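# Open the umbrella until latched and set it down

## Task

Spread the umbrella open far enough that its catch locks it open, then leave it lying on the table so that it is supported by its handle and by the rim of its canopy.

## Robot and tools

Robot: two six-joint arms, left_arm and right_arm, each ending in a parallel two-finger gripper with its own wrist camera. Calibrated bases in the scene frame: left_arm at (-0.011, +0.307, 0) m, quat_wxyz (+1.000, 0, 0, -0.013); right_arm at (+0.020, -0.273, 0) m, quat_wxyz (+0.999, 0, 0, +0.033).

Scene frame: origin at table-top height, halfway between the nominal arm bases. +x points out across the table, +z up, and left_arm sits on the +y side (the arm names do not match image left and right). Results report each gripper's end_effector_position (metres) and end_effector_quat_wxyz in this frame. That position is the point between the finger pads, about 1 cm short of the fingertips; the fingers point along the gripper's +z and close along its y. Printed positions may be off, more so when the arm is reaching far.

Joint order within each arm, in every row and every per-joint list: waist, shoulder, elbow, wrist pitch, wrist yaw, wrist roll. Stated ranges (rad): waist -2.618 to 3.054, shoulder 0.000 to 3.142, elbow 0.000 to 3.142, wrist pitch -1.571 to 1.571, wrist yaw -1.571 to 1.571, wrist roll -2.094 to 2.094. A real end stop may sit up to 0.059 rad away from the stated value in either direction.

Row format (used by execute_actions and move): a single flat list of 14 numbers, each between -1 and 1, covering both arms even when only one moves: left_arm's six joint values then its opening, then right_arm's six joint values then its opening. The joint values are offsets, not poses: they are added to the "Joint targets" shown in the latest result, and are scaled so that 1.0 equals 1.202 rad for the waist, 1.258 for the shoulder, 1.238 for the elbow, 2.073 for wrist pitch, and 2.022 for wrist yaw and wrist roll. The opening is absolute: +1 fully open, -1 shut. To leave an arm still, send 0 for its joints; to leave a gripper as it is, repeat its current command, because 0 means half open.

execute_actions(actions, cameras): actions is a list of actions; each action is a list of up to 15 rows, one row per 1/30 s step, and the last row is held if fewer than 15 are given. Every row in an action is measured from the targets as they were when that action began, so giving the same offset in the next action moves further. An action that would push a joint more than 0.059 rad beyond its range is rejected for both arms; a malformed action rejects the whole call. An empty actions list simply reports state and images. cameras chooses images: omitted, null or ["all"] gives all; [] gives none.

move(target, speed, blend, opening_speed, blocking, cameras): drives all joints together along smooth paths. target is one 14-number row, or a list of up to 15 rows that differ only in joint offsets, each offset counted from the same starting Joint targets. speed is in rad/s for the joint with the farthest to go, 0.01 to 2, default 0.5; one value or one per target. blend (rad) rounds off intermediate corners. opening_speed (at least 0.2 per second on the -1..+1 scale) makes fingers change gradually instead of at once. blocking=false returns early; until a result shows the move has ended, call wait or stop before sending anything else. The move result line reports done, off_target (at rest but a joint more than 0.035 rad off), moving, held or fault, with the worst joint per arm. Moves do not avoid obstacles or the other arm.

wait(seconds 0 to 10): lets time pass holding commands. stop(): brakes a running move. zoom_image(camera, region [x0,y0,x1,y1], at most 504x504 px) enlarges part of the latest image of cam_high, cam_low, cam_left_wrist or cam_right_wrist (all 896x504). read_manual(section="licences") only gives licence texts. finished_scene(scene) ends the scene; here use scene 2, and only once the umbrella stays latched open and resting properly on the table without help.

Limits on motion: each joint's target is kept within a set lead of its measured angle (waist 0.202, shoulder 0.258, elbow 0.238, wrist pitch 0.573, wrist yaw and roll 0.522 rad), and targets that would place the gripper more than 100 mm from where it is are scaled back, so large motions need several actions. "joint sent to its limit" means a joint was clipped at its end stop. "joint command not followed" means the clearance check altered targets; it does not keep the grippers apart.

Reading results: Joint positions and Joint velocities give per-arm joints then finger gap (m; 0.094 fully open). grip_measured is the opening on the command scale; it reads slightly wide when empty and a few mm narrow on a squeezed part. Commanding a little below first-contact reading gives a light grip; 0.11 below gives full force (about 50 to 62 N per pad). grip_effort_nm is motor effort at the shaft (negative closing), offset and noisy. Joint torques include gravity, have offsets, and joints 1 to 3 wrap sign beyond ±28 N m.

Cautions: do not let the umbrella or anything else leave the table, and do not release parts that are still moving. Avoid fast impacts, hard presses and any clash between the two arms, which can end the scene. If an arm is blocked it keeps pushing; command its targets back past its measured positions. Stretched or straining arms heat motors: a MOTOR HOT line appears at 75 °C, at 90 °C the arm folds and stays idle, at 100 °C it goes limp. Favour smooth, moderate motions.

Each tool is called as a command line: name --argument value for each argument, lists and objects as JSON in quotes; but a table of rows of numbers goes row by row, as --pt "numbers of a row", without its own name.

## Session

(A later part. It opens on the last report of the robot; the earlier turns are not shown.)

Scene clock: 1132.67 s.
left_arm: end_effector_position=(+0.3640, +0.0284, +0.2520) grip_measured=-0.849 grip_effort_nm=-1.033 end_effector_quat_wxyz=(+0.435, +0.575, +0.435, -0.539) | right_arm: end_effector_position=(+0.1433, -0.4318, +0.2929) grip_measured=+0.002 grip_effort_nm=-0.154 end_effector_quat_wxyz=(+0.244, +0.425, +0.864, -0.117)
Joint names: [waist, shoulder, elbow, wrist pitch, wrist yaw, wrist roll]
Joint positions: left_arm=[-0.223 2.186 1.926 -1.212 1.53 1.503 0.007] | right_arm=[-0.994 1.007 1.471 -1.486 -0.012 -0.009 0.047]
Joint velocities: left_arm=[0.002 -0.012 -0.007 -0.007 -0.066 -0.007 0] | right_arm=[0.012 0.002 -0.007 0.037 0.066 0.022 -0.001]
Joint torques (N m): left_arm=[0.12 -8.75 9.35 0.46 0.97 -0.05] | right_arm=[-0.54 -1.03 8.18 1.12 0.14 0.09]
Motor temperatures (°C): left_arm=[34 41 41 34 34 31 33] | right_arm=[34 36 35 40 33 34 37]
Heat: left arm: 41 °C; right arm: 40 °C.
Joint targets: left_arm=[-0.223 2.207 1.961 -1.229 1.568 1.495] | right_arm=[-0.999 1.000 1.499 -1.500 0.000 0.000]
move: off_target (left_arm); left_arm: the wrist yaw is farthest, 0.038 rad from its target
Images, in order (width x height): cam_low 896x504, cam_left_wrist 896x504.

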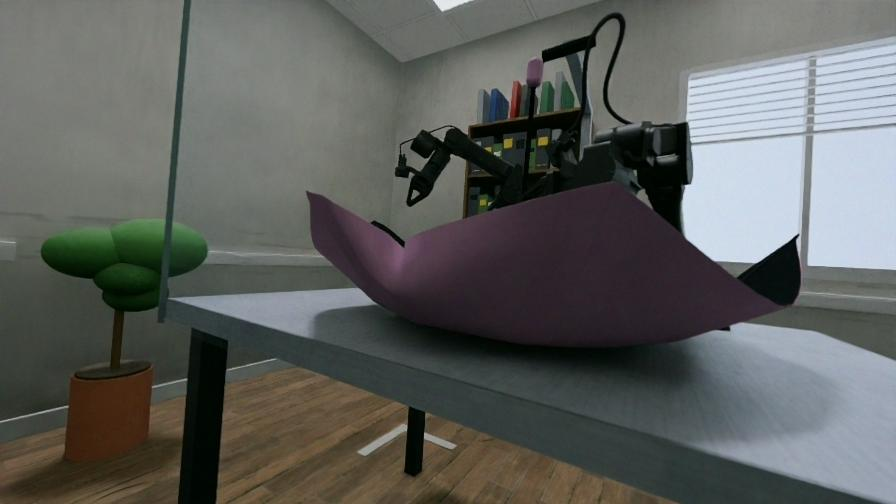

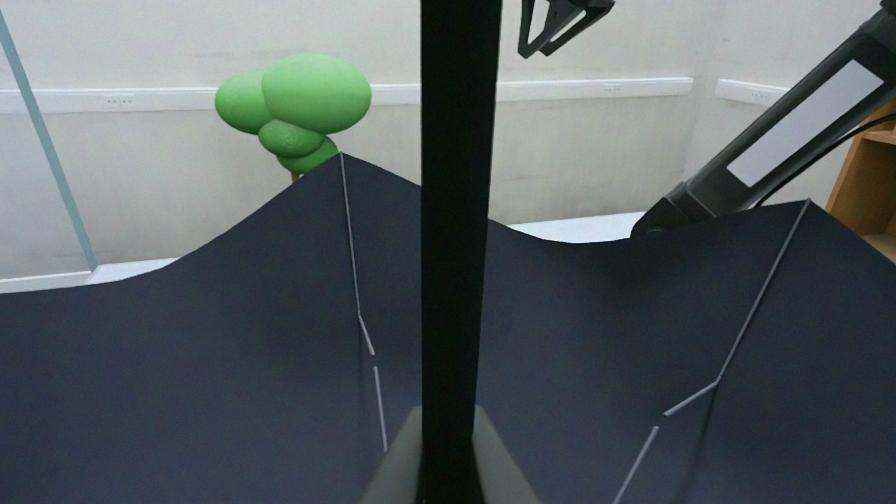

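move --target '[0,-0.004,0.032,-0.024,0,0,-0.95,0,0,0,0,0,0,0.0]' --speed 0.1 --cameras '["cam_low","cam_left_wrist"]'

Scene clock: 1136.53 s.
left_arm: end_effector_position=(+0.3635, +0.0286, +0.2587) grip_measured=-0.849 grip_effort_nm=-1.038 end_effector_quat_wxyz=(+0.427, +0.576, +0.443, -0.538) | right_arm: end_effector_position=(+0.1433, -0.4318, +0.2928) grip_measured=+0.002 grip_effort_nm=-0.154 end_effector_quat_wxyz=(+0.244, +0.425, +0.864, -0.117)
Joint names: [waist, shoulder, elbow, wrist pitch, wrist yaw, wrist roll]
Joint positions: left_arm=[-0.223 2.187 1.964 -1.261 1.515 1.5 0.007] | right_arm=[-0.994 1.007 1.471 -1.486 -0.012 -0.009 0.047]
Joint velocities: left_arm=[-0.007 0.012 0.002 -0.007 0.007 -0.037 0] | right_arm=[0.012 0.007 -0.017 -0.007 -0.051 0.007 0]
Joint torques (N m): left_arm=[0.13 -9.17 9.4 0.42 1.1 0.01] | right_arm=[-0.51 -1.01 8.24 1.13 0.14 0.11]
Motor temperatures (°C): left_arm=[34 41 41 34 34 31 33] | right_arm=[34 36 35 40 33 34 37]
Heat: left arm: 41 °C; right arm: 40 °C.
Joint targets: left_arm=[-0.223 2.201 2.000 -1.278 1.568 1.495] | right_arm=[-0.999 1.000 1.499 -1.500 0.000 0.000]
move: off_target (left_arm); left_arm: the wrist yaw is farthest, 0.053 rad from its target
Images, in order (width x height): cam_low 896x504, cam_left_wrist 896x504.

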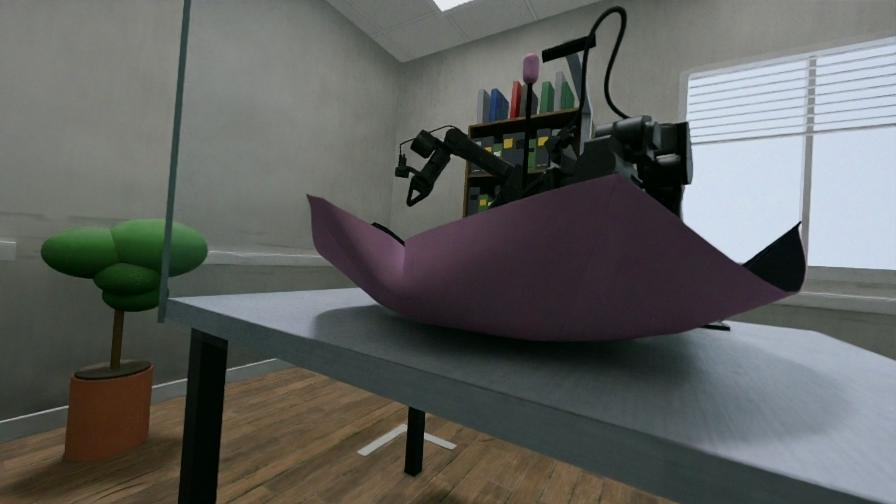

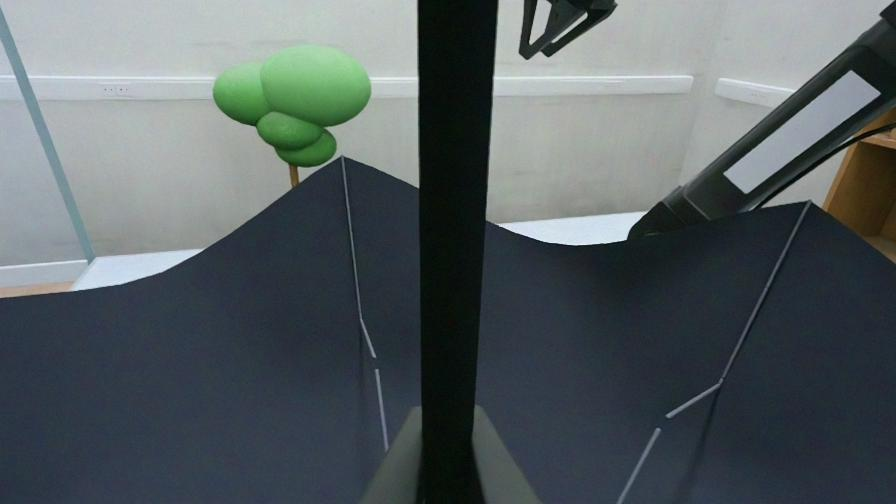

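move --pt "0.0083 0.1057 0.1971 -0.0174 0 0.0247 -0.95 0 0 0 0 0 0 0.0" --pt "0.0150 0.1320 0.3150 0.0145 0 0.0742 -0.95 0 0 0 0 0 0 0.0" --speed 0.25 --blend 0.05 --cameras '["cam_high","cam_low"]'

Scene clock: 1142.33 s.
left_arm: end_effector_position=(+0.3907, +0.0210, +0.2758) grip_measured=-0.846 grip_effort_nm=-1.033 end_effector_quat_wxyz=(+0.433, +0.590, +0.436, -0.524) | right_arm: end_effector_position=(+0.1431, -0.4318, +0.2928) grip_measured=+0.002 grip_effort_nm=-0.144 end_effector_quat_wxyz=(+0.244, +0.425, +0.864, -0.117)
Joint names: [waist, shoulder, elbow, wrist pitch, wrist yaw, wrist roll]
Joint positions: left_arm=[-0.225 2.352 2.323 -1.448 1.495 1.531 0.007] | right_arm=[-0.994 1.007 1.471 -1.486 -0.012 -0.009 0.047]
Joint velocities: left_arm=[-0.007 -0.012 -0.007 0.007 -0.022 -0.007 0] | right_arm=[0.002 -0.007 -0.002 0.022 0.007 0.022 0.001]
Joint torques (N m): left_arm=[1.83 -9.98 11.9 2.72 1.29 1.32] | right_arm=[-0.49 -1.01 8.24 1.13 0.15 0.1]
Motor temperatures (°C): left_arm=[34 41 42 34 34 31 33] | right_arm=[34 36 36 40 33 34 37]
Heat: left arm: 42 °C; right arm: 40 °C.
Joint targets: left_arm=[-0.205 2.368 2.390 -1.249 1.568 1.645] | right_arm=[-0.999 1.000 1.499 -1.500 0.000 0.000]
move: off_target (left_arm); left_arm: the wrist pitch is farthest, 0.200 rad from its target
Images, in order (width x height): cam_high 896x504, cam_low 896x504.

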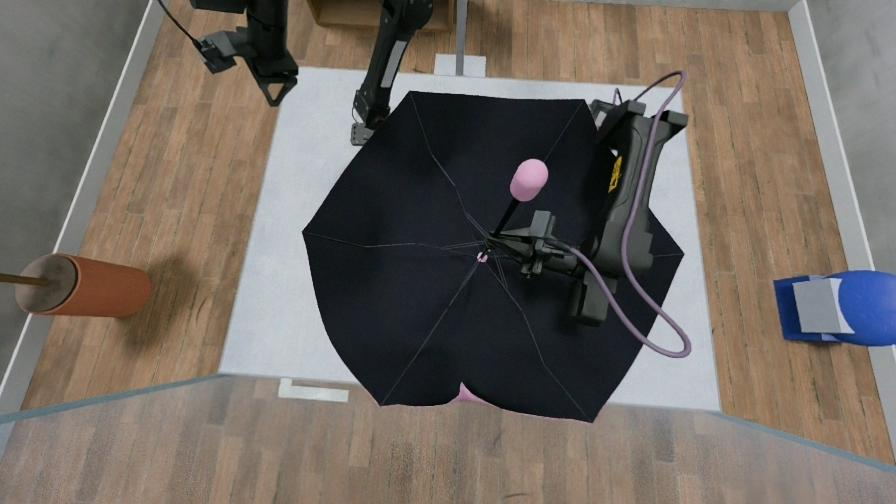

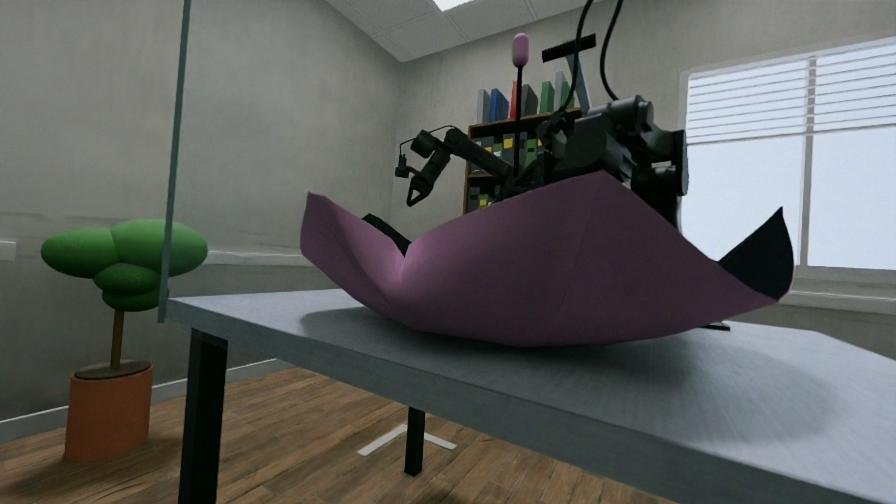

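zoom_image --camera "cam_high" --region '[480, 60, 720, 195]'

zoom_image --camera "cam_low" --region '[440, 20, 820, 360]'

Scaled by 2.100 from the camera's 896x504 image, which has a finer 1280x720 frame.

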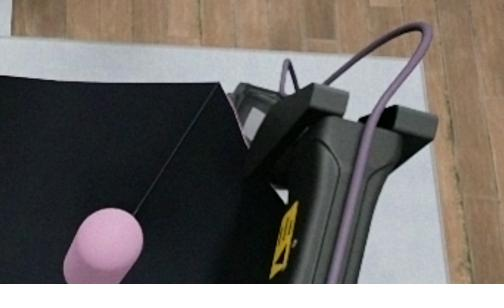

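Scaled by 1.326 from the camera's 896x504 image, which has a finer 1280x720 frame.

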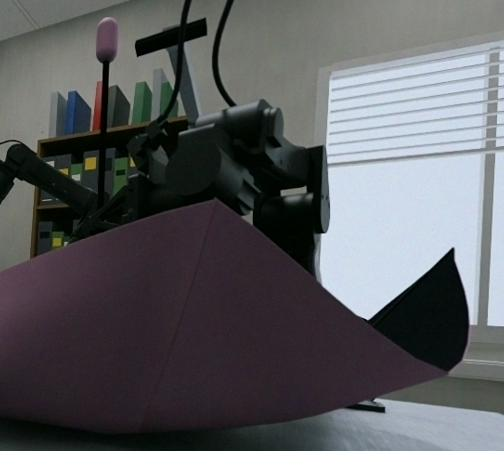

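execute_actions --actions '[]' --cameras '["cam_left_wrist","cam_right_wrist"]'

Scene clock: 1157.10 s.
left_arm: end_effector_position=(+0.3907, +0.0211, +0.2758) grip_measured=-0.846 grip_effort_nm=-1.038 end_effector_quat_wxyz=(+0.433, +0.590, +0.435, -0.524) | right_arm: end_effector_position=(+0.1431, -0.4318, +0.2928) grip_measured=+0.002 grip_effort_nm=-0.139 end_effector_quat_wxyz=(+0.244, +0.425, +0.864, -0.117)
Joint names: [waist, shoulder, elbow, wrist pitch, wrist yaw, wrist roll]
Joint positions: left_arm=[-0.225 2.352 2.323 -1.449 1.495 1.532 0.007] | right_arm=[-0.994 1.007 1.471 -1.486 -0.012 -0.009 0.047]
Joint velocities: left_arm=[-0.002 -0.012 -0.007 -0.037 0.037 -0.037 0] | right_arm=[0.007 0.007 0.002 -0.022 0.007 -0.066 0.001]
Joint torques (N m): left_arm=[1.84 -9.95 11.9 2.75 1.29 1.33] | right_arm=[-0.54 -1.01 8.25 1.13 0.13 0.1]
Motor temperatures (°C): left_arm=[34 41 42 39 35 33 34] | right_arm=[34 35 36 39 33 34 36]
Heat: left arm: 42 °C; right arm: 39 °C.
Joint targets: left_arm=[-0.205 2.368 2.390 -1.248 1.568 1.645] | right_arm=[-0.999 1.000 1.499 -1.500 0.000 0.000]
Tool commands: left_gripper/opening=-0.95 right_gripper/opening=+0.0
Images, in order (width x height): cam_left_wrist 896x504, cam_right_wrist 896x504.

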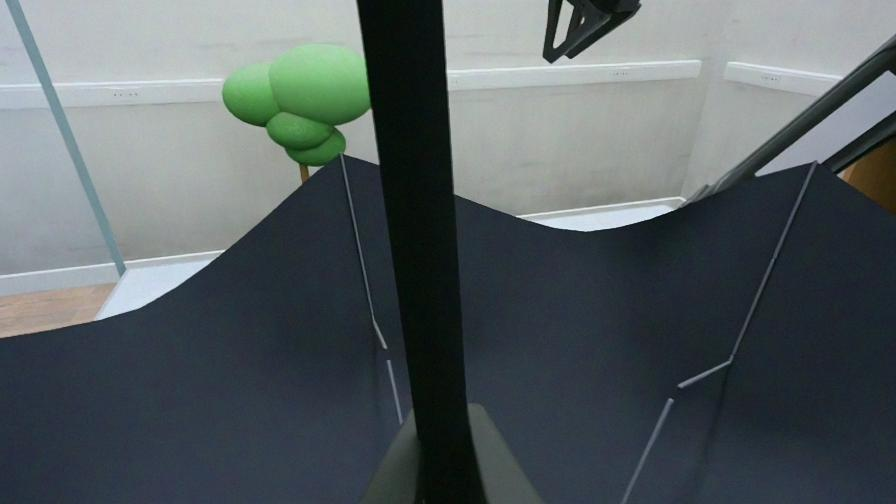

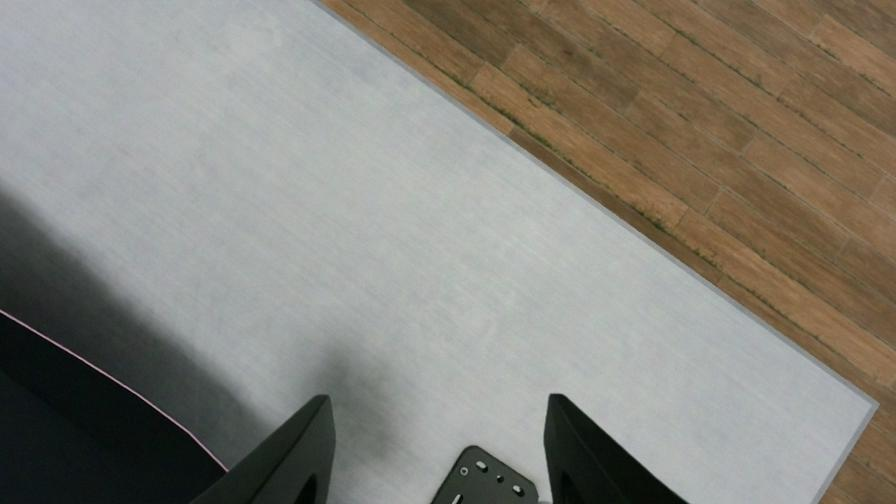

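move --target '[-0.0166,0,0,-0.0974,0,-0.0519,-0.95,0.8594,-0.0254,-0.2803,0.4901,-0.7418,-0.1484,0.0]' --speed 0.8 --cameras '["cam_high","cam_right_wrist"]'

Scene clock: 1202.27 s.
left_arm: end_effector_position=(+0.3852, +0.0206, +0.2822) grip_measured=-0.849 grip_effort_nm=-1.028 end_effector_quat_wxyz=(+0.418, +0.577, +0.449, -0.539) | right_arm: end_effector_position=(+0.1872, -0.0778, +0.4175) grip_measured=+0.002 grip_effort_nm=-0.154 end_effector_quat_wxyz=(+0.487, -0.506, +0.508, +0.499)
Joint names: [waist, shoulder, elbow, wrist pitch, wrist yaw, wrist roll]
Joint positions: left_arm=[-0.229 2.352 2.346 -1.51 1.501 1.514 0.007] | right_arm=[0.029 0.981 1.172 -0.495 -1.481 -0.289 0.047]
Joint velocities: left_arm=[-0.002 0.012 0.002 -0.051 0.037 0.051 0] | right_arm=[0.027 -0.007 0.002 -0.022 -0.037 0.051 0]
Joint torques (N m): left_arm=[0.42 -9.91 9.91 1.2 1.24 0.35] | right_arm=[0.51 -2.14 5.05 1.44 -0.38 -0.07]
Motor temperatures (°C): left_arm=[34 40 43 44 36 34 34] | right_arm=[34 35 36 39 33 34 36]
Heat: left arm: 44 °C; right arm: 39 °C.
Joint targets: left_arm=[-0.225 2.368 2.390 -1.450 1.568 1.541] | right_arm=[0.034 0.968 1.152 -0.484 -1.500 -0.300]
move: off_target (left_arm); left_arm: the wrist yaw is farthest, 0.067 rad from its target
Images, in order (width x height): cam_high 896x504, cam_right_wrist 896x504.

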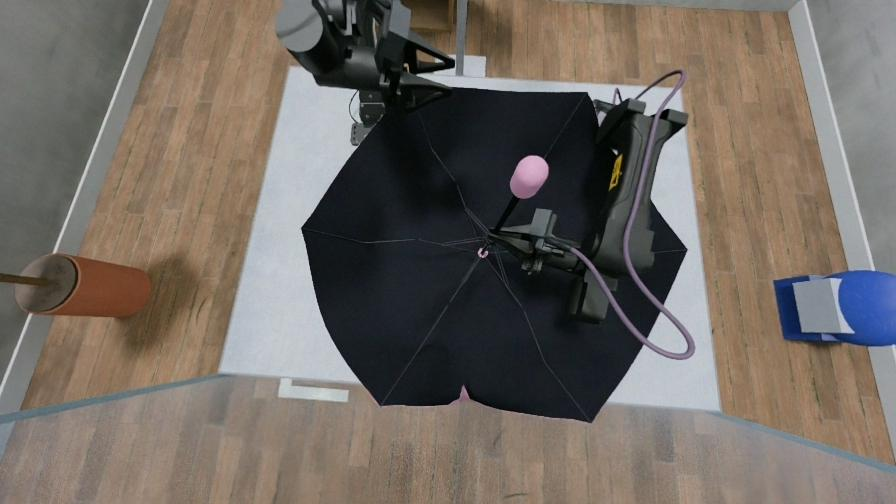

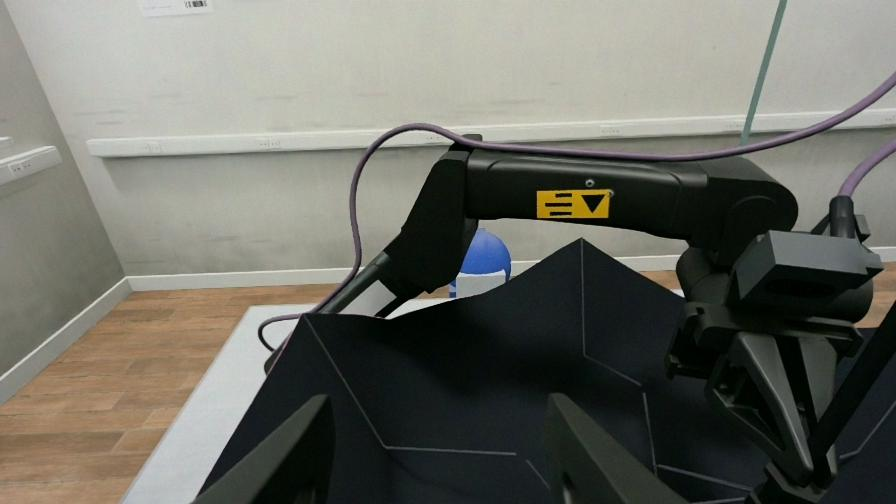

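zoom_image --camera "cam_right_wrist" --region '[220, 120, 700, 390]'

Scaled by 1.050 from the camera's 896x504 image, which has a finer 1280x720 frame.

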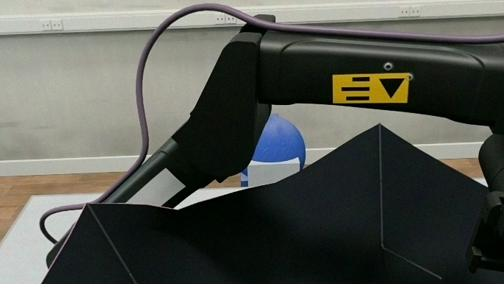

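zoom_image --camera "cam_right_wrist" --region '[240, 240, 480, 390]'

Scaled by 2.100 from the camera's 896x504 image, which has a finer 1280x720 frame.

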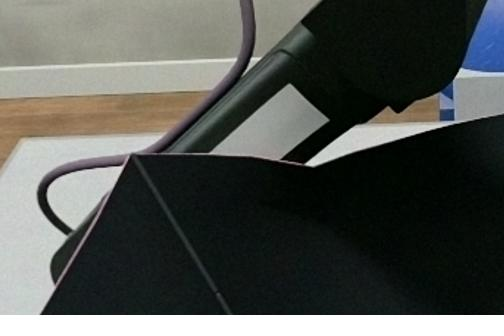

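move --pt "0 -0.1606 -0.3393 0.3242 0 -0.2527 -0.95 0 0 0 0 0 0 0.0" --pt "0 -0.2353 -0.5380 0.6382 0 -0.5 -0.95 0 0 0 0 0 0 0.0" --pt "0 -0.2432 -0.6494 0.9170 0 -0.7226 -0.95 0 0 0 0 0 0 0.0" --speed 0.5 --blend 0.1 --cameras '["cam_high","cam_left_wrist","cam_right_wrist"]'

Scene clock: 1242.43 s.
left_arm: end_effector_position=(+0.3921, +0.0141, +0.2759) grip_measured=-0.849 grip_effort_nm=-1.033 end_effector_quat_wxyz=(+0.420, +0.553, +0.441, -0.569) | right_arm: end_effector_position=(+0.1871, -0.0778, +0.4176) grip_measured=+0.002 grip_effort_nm=-0.154 end_effector_quat_wxyz=(+0.488, -0.506, +0.507, +0.499)
Joint names: [waist, shoulder, elbow, wrist pitch, wrist yaw, wrist roll]
Joint positions: left_arm=[-0.238 2.092 1.592 0.403 1.57 0.06 0.007] | right_arm=[0.029 0.981 1.172 -0.493 -1.482 -0.29 0.047]
Joint velocities: left_arm=[0.002 -0.002 0.007 0.007 0.007 -0.007 0.001] | right_arm=[-0.007 -0.007 -0.007 0.051 0.051 -0.022 0]
Joint torques (N m): left_arm=[1.22 -12.38 6.68 2.1 0.05 0.25] | right_arm=[0.51 -2.1 5.07 1.42 -0.39 -0.09]
Motor temperatures (°C): left_arm=[34 41 43 40 36 32 34] | right_arm=[34 35 34 40 33 34 35]
Heat: left arm: 43 °C; right arm: 40 °C.
Joint targets: left_arm=[-0.224 2.062 1.586 0.451 1.568 0.079] | right_arm=[0.034 0.968 1.152 -0.484 -1.500 -0.300]
move: off_target (left_arm); left_arm: the wrist pitch is farthest, 0.048 rad from its target
Images, in order (width x height): cam_high 896x504, cam_left_wrist 896x504, cam_right_wrist 896x504.

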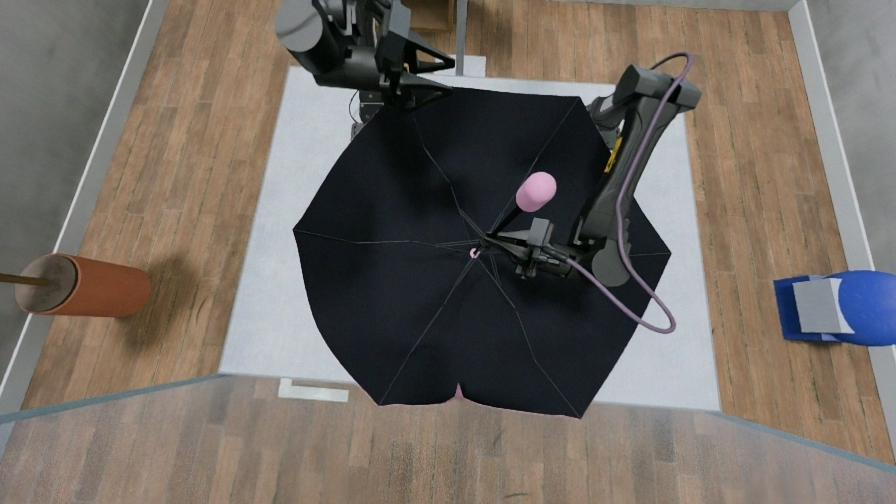

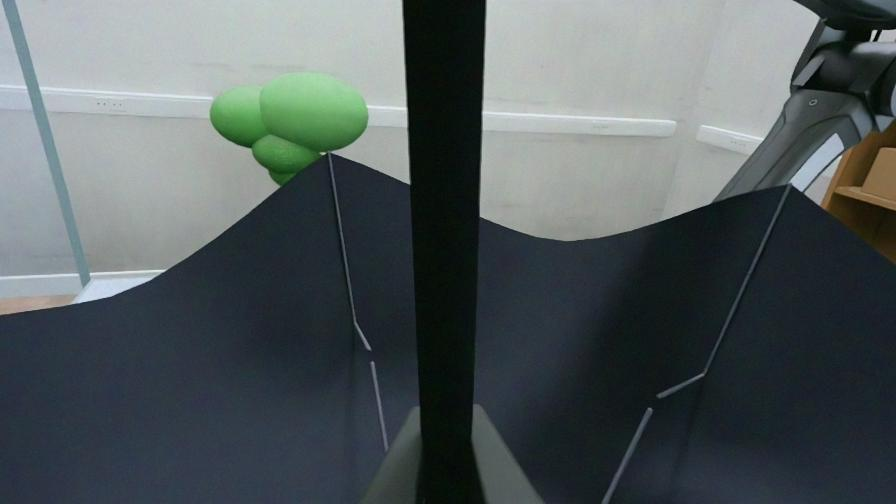

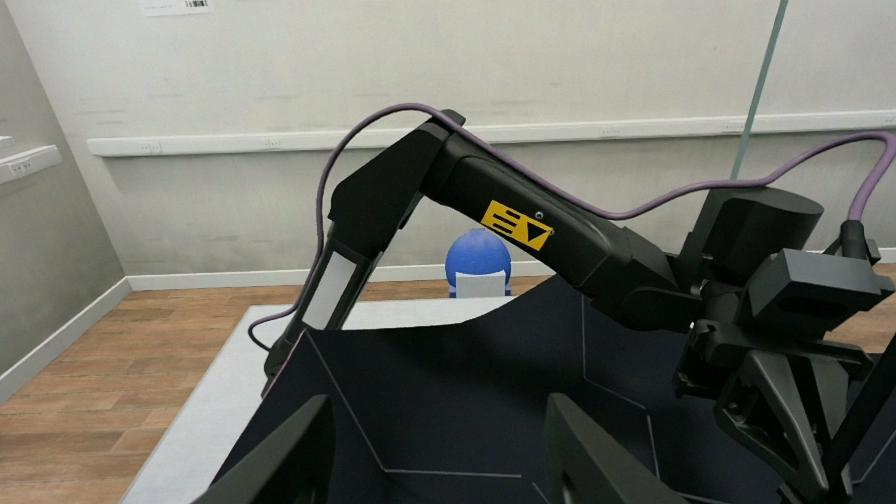

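move --target '[-0.0033,-0.0413,-0.0573,0.0183,-0.0495,-0.0094,-0.95,0,0,0,0,0,0,0.0]' --speed 0.2 --cameras '["cam_high","cam_left_wrist","cam_right_wrist"]'

Scene clock: 1262.03 s.
left_arm: end_effector_position=(+0.3868, +0.0157, +0.2748) grip_measured=-0.849 grip_effort_nm=-1.038 end_effector_quat_wxyz=(+0.430, +0.549, +0.447, -0.560) | right_arm: end_effector_position=(+0.1871, -0.0778, +0.4176) grip_measured=+0.002 grip_effort_nm=-0.144 end_effector_quat_wxyz=(+0.488, -0.506, +0.507, +0.499)
Joint names: [waist, shoulder, elbow, wrist pitch, wrist yaw, wrist roll]
Joint positions: left_arm=[-0.238 2.052 1.523 0.45 1.539 0.05 0.007] | right_arm=[0.029 0.981 1.172 -0.493 -1.482 -0.29 0.047]
Joint velocities: left_arm=[-0.007 0.002 -0.012 0.007 -0.022 0.022 0] | right_arm=[0.012 -0.002 0.007 -0.066 -0.095 -0.022 0]
Joint torques (N m): left_arm=[0.84 -12.98 6.5 2.02 -0.64 0.17] | right_arm=[0.51 -2.14 5.05 1.43 -0.41 -0.09]
Motor temperatures (°C): left_arm=[34 45 42 41 35 32 34] | right_arm=[34 35 34 41 33 34 35]
Heat: left arm: 45 °C; right arm: 41 °C.
Joint targets: left_arm=[-0.228 2.010 1.515 0.489 1.468 0.060] | right_arm=[0.034 0.968 1.152 -0.484 -1.500 -0.300]
move: off_target (left_arm); left_arm: the wrist yaw is farthest, 0.071 rad from its target
Images, in order (width x height): cam_high 896x504, cam_left_wrist 896x504, cam_right_wrist 896x504.

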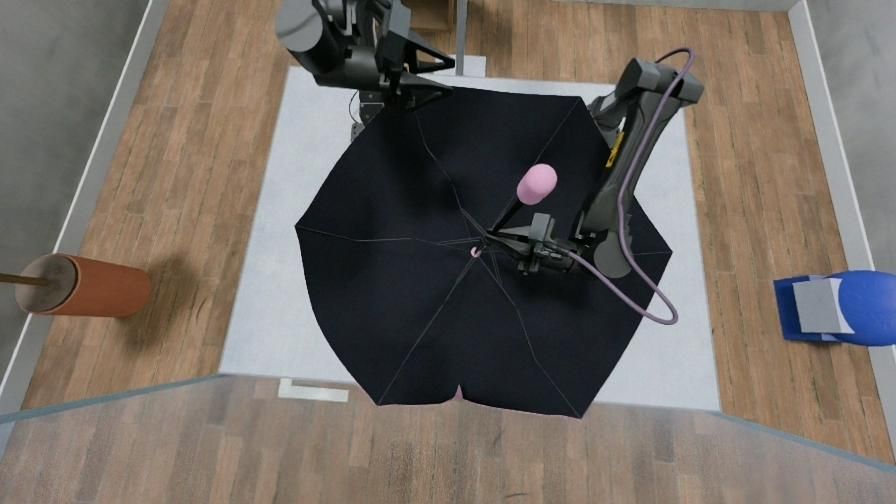

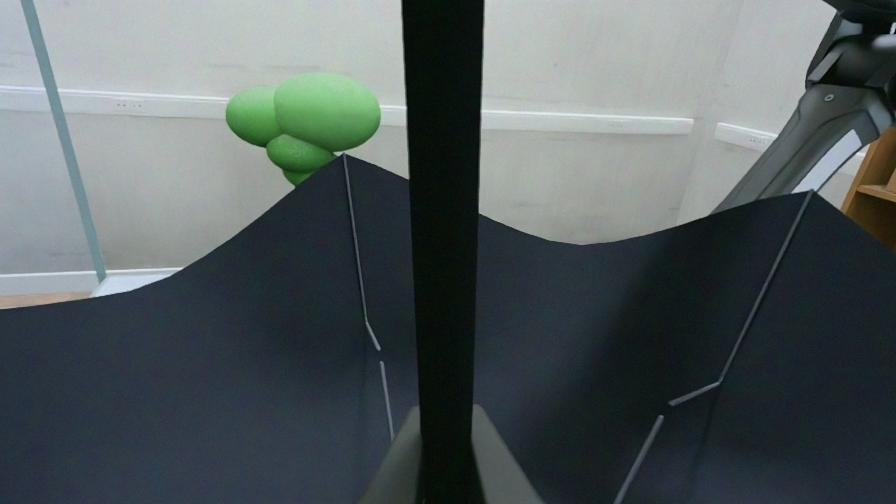

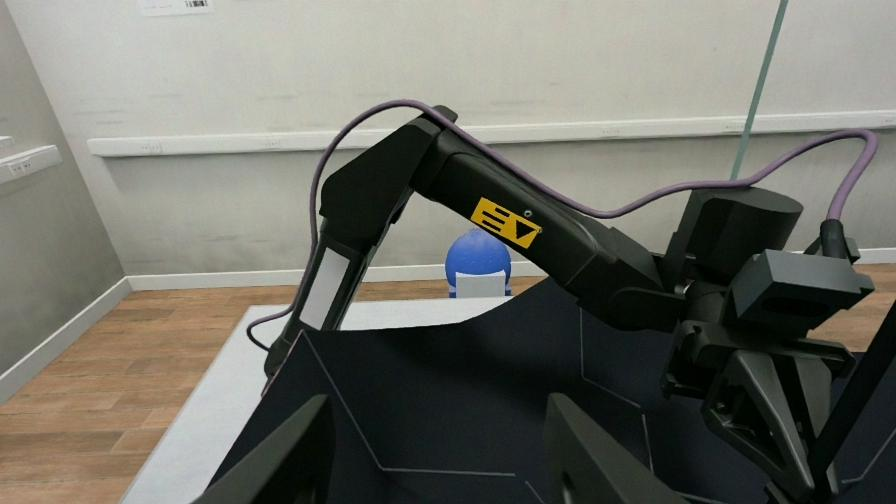

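zoom_image --camera "cam_right_wrist" --region '[230, 230, 500, 400]'

zoom_image --camera "cam_high" --region '[540, 70, 700, 170]'

Scaled by 1.867 from the camera's 896x504 image, which has a finer 1280x720 frame.

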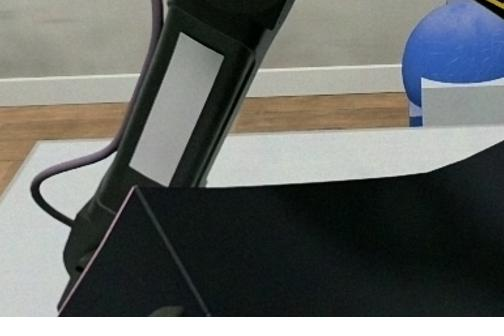

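Scaled by 3.150 from the camera's 896x504 image, which has a finer 1280x720 frame.

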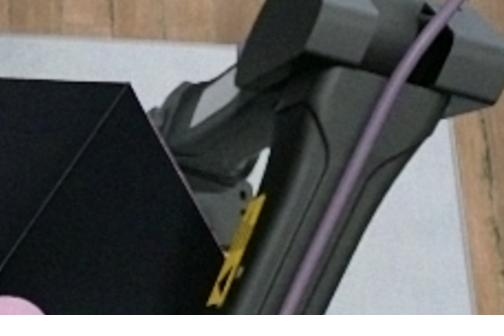

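execute_actions --actions '[]' --cameras '["cam_low"]'

Scene clock: 1270.40 s.
left_arm: end_effector_position=(+0.3868, +0.0157, +0.2749) grip_measured=-0.849 grip_effort_nm=-1.033 end_effector_quat_wxyz=(+0.430, +0.549, +0.447, -0.560) | right_arm: end_effector_position=(+0.1871, -0.0778, +0.4176) grip_measured=+0.002 grip_effort_nm=-0.149 end_effector_quat_wxyz=(+0.488, -0.506, +0.507, +0.499)
Joint names: [waist, shoulder, elbow, wrist pitch, wrist yaw, wrist roll]
Joint positions: left_arm=[-0.238 2.052 1.523 0.451 1.539 0.05 0.007] | right_arm=[0.029 0.981 1.172 -0.493 -1.482 -0.29 0.047]
Joint velocities: left_arm=[0.002 0.002 0.012 0.007 -0.051 -0.007 -0.001] | right_arm=[-0.012 0.002 -0.002 -0.022 0.022 -0.022 0.001]
Joint torques (N m): left_arm=[0.85 -13 6.49 2.03 -0.63 0.16] | right_arm=[0.49 -2.11 5.05 1.42 -0.4 -0.09]
Motor temperatures (°C): left_arm=[34 45 42 41 35 32 34] | right_arm=[34 35 34 41 33 34 35]
Heat: left arm: 45 °C; right arm: 41 °C.
Joint targets: left_arm=[-0.228 2.010 1.515 0.488 1.468 0.061] | right_arm=[0.034 0.968 1.152 -0.484 -1.500 -0.300]
Tool commands: left_gripper/opening=-0.95 right_gripper/opening=+0.0
Images, in order (width x height): cam_low 896x504.

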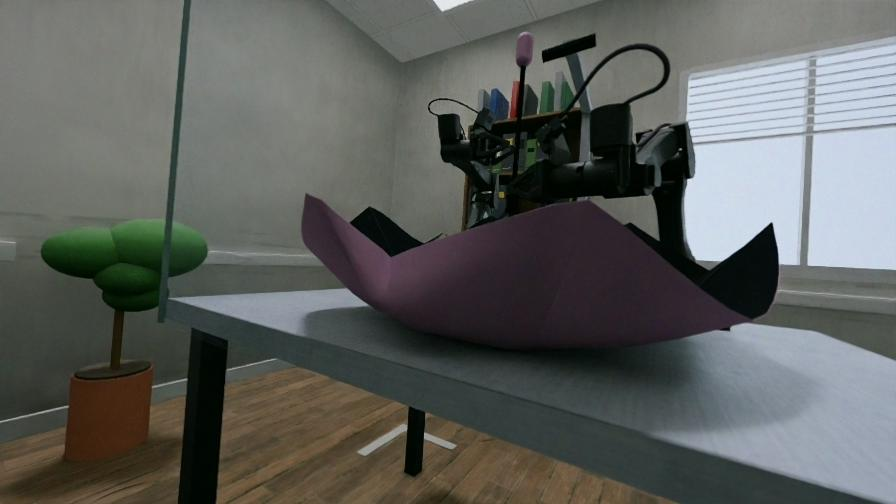

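execute_actions --actions '[]'

Scene clock: 1284.80 s.
left_arm: end_effector_position=(+0.3868, +0.0157, +0.2749) grip_measured=-0.849 grip_effort_nm=-1.038 end_effector_quat_wxyz=(+0.430, +0.549, +0.447, -0.560) | right_arm: end_effector_position=(+0.1871, -0.0778, +0.4176) grip_measured=+0.002 grip_effort_nm=-0.144 end_effector_quat_wxyz=(+0.488, -0.506, +0.507, +0.499)
Joint names: [waist, shoulder, elbow, wrist pitch, wrist yaw, wrist roll]
Joint positions: left_arm=[-0.238 2.052 1.523 0.451 1.539 0.049 0.007] | right_arm=[0.029 0.981 1.172 -0.493 -1.482 -0.29 0.047]
Joint velocities: left_arm=[0.017 0.002 -0.002 0.007 -0.081 -0.081 0] | right_arm=[0.002 -0.017 -0.012 -0.022 0.051 0.007 -0.001]
Joint torques (N m): left_arm=[0.85 -13 6.49 2.02 -0.63 0.16] | right_arm=[0.51 -2.15 5.08 1.42 -0.41 -0.09]
Motor temperatures (°C): left_arm=[34 45 42 41 35 32 34] | right_arm=[34 35 34 41 33 34 35]
Heat: left arm: 45 °C; right arm: 41 °C.
Joint targets: left_arm=[-0.228 2.010 1.515 0.489 1.468 0.060] | right_arm=[0.034 0.968 1.152 -0.484 -1.500 -0.300]
Tool commands: left_gripper/opening=-0.95 right_gripper/opening=+0.0

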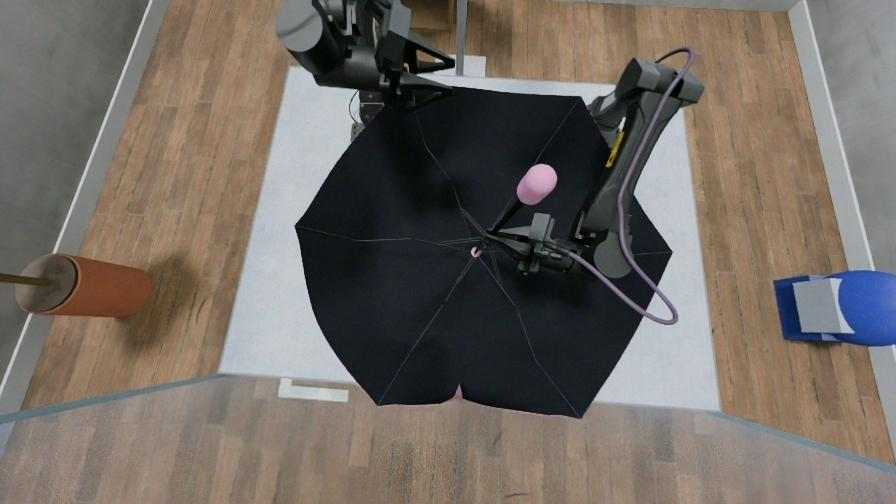

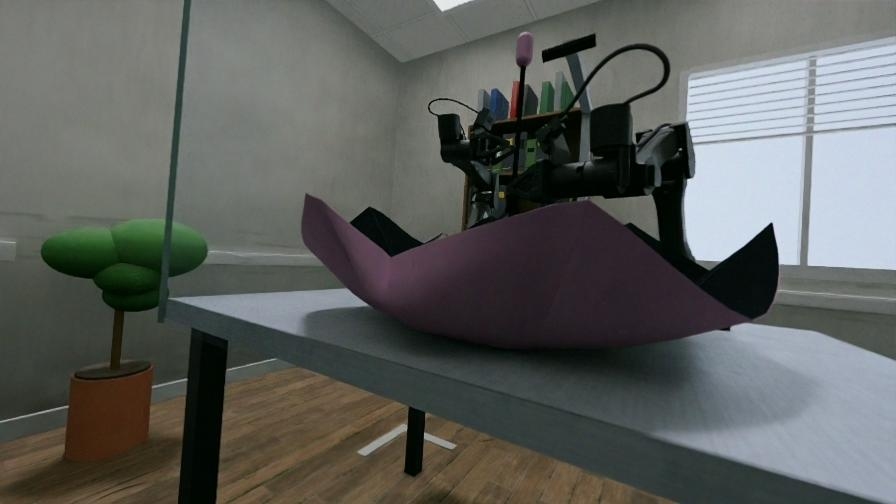

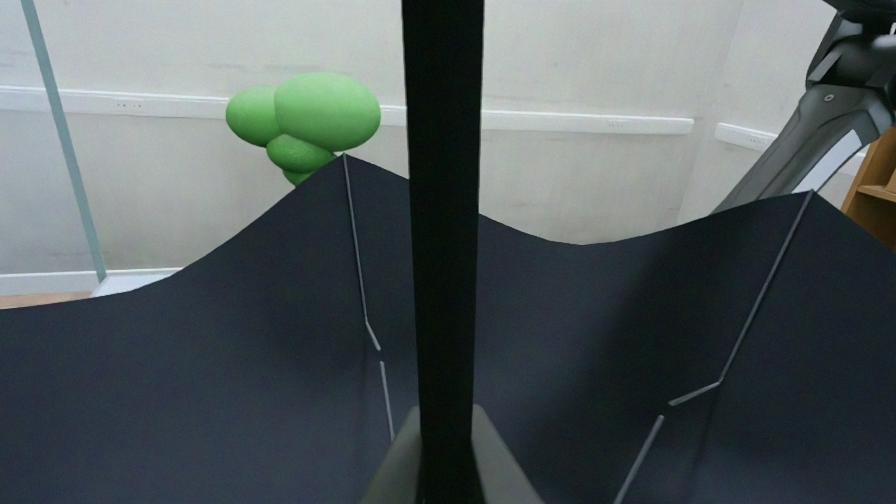

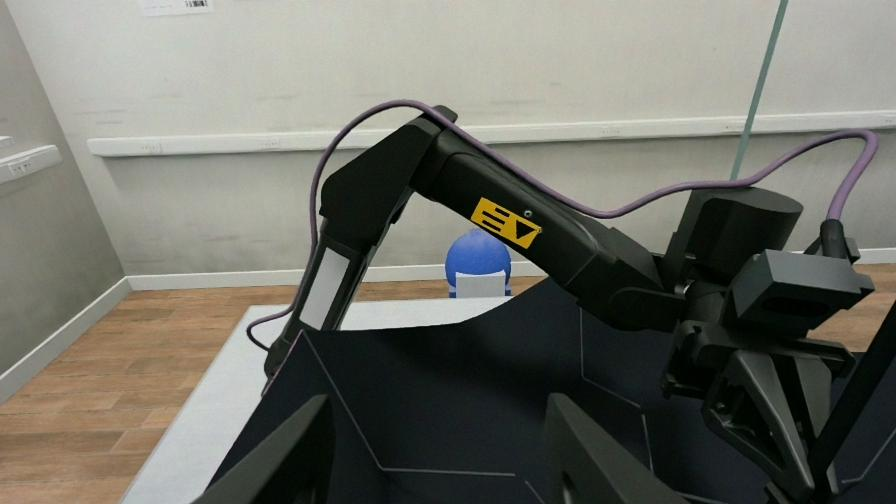

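zoom_image --camera "cam_low" --region '[400, 260, 640, 395]'

zoom_image --camera "cam_low" --region '[420, 20, 720, 230]'

Scaled by 2.100 from the camera's 896x504 image, which has a finer 1280x720 frame.

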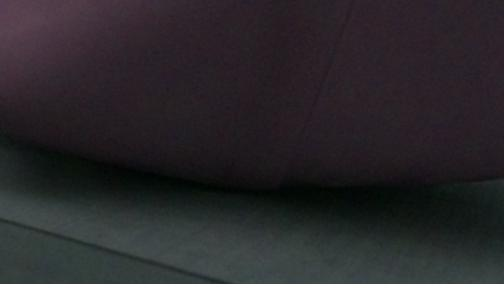

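Scaled by 1.680 from the camera's 896x504 image, which has a finer 1280x720 frame.

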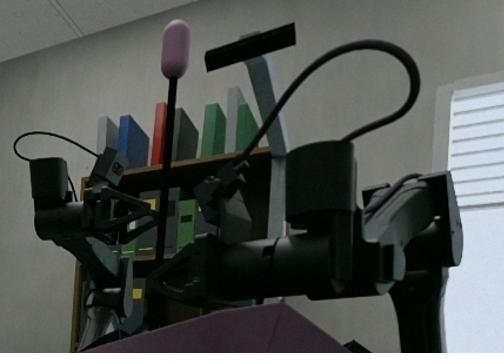

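move --target '[-0.002, 0.03, 0.075, -0.024, 0, 0.049, -0.95, 0, 0, 0, 0, 0, 0, 0]' --speed 0.2

Scene clock: 1353.07 s.
left_arm: end_effector_position=(+0.3885, +0.0152, +0.2791) grip_measured=-0.849 grip_effort_nm=-1.038 end_effector_quat_wxyz=(+0.436, +0.553, +0.442, -0.555) | right_arm: end_effector_position=(+0.1871, -0.0778, +0.4176) grip_measured=+0.002 grip_effort_nm=-0.149 end_effector_quat_wxyz=(+0.488, -0.506, +0.507, +0.499)
Joint names: [waist, shoulder, elbow, wrist pitch, wrist yaw, wrist roll]
Joint positions: left_arm=[-0.238 2.052 1.553 0.381 1.538 0.108 0.007] | right_arm=[0.029 0.981 1.172 -0.493 -1.482 -0.29 0.047]
Joint velocities: left_arm=[-0.012 -0.007 -0.017 -0.037 0.066 -0.007 0] | right_arm=[0.017 -0.007 -0.012 -0.022 -0.007 -0.022 0]
Joint torques (N m): left_arm=[0.64 -10.1 11.75 2.24 -0.61 0.62] | right_arm=[0.53 -2.11 5.01 1.42 -0.41 -0.09]
Motor temperatures (°C): left_arm=[34 46 42 43 34 32 34] | right_arm=[34 35 34 41 33 34 34]
Heat: left arm: 46 °C; right arm: 41 °C.
Joint targets: left_arm=[-0.231 2.048 1.608 0.439 1.468 0.159] | right_arm=[0.034 0.968 1.152 -0.484 -1.500 -0.300]
move: off_target (left_arm); left_arm: the wrist yaw is farthest, 0.070 rad from its target

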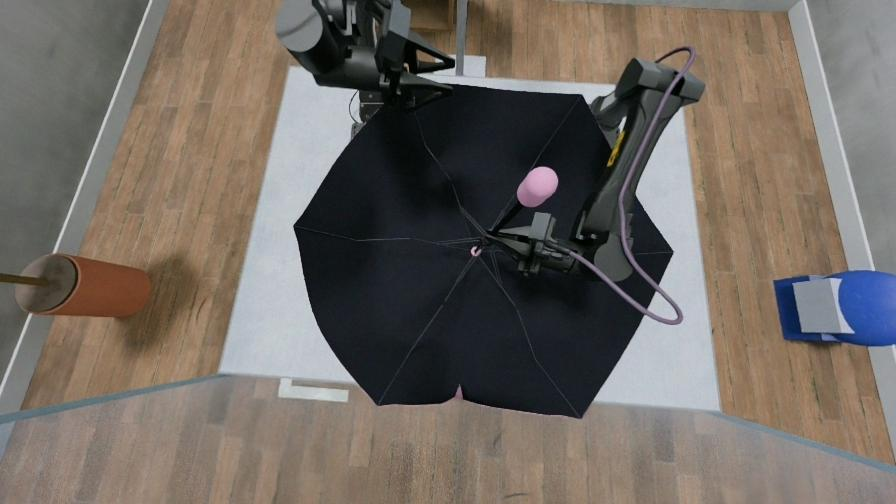

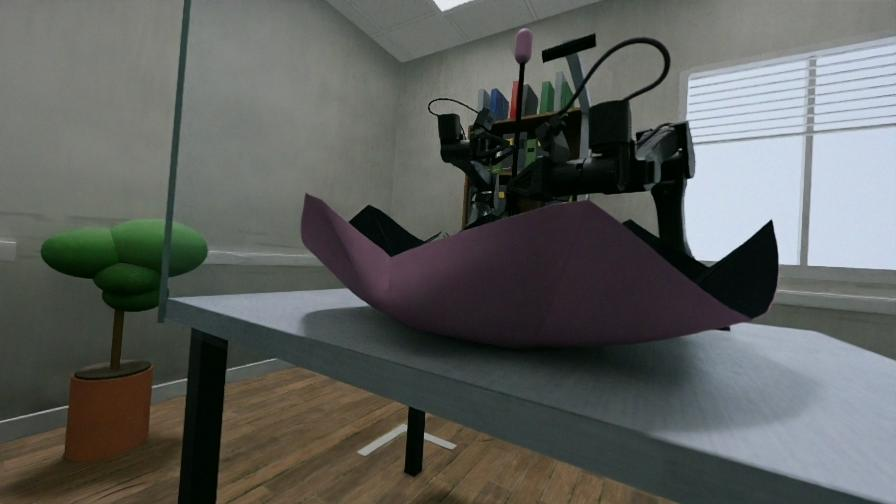

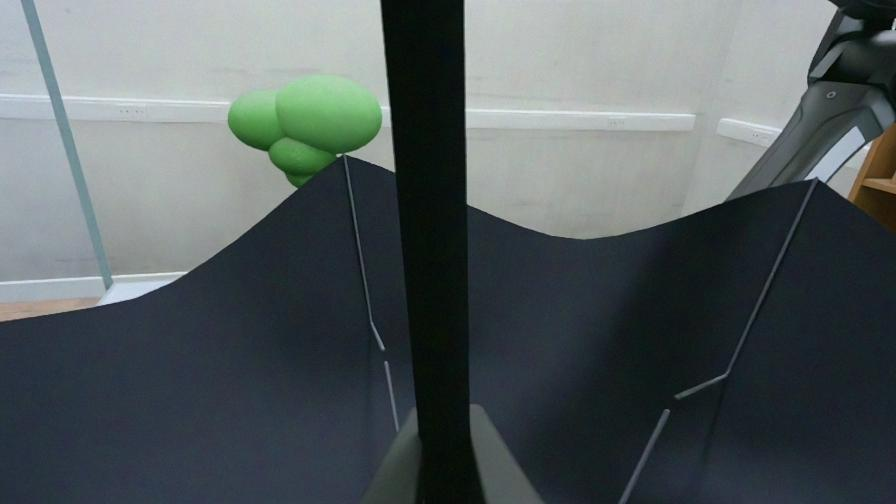

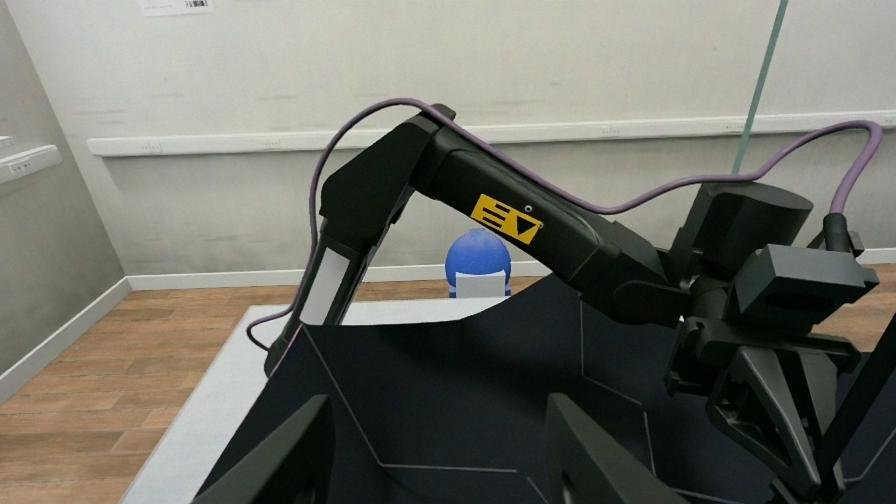

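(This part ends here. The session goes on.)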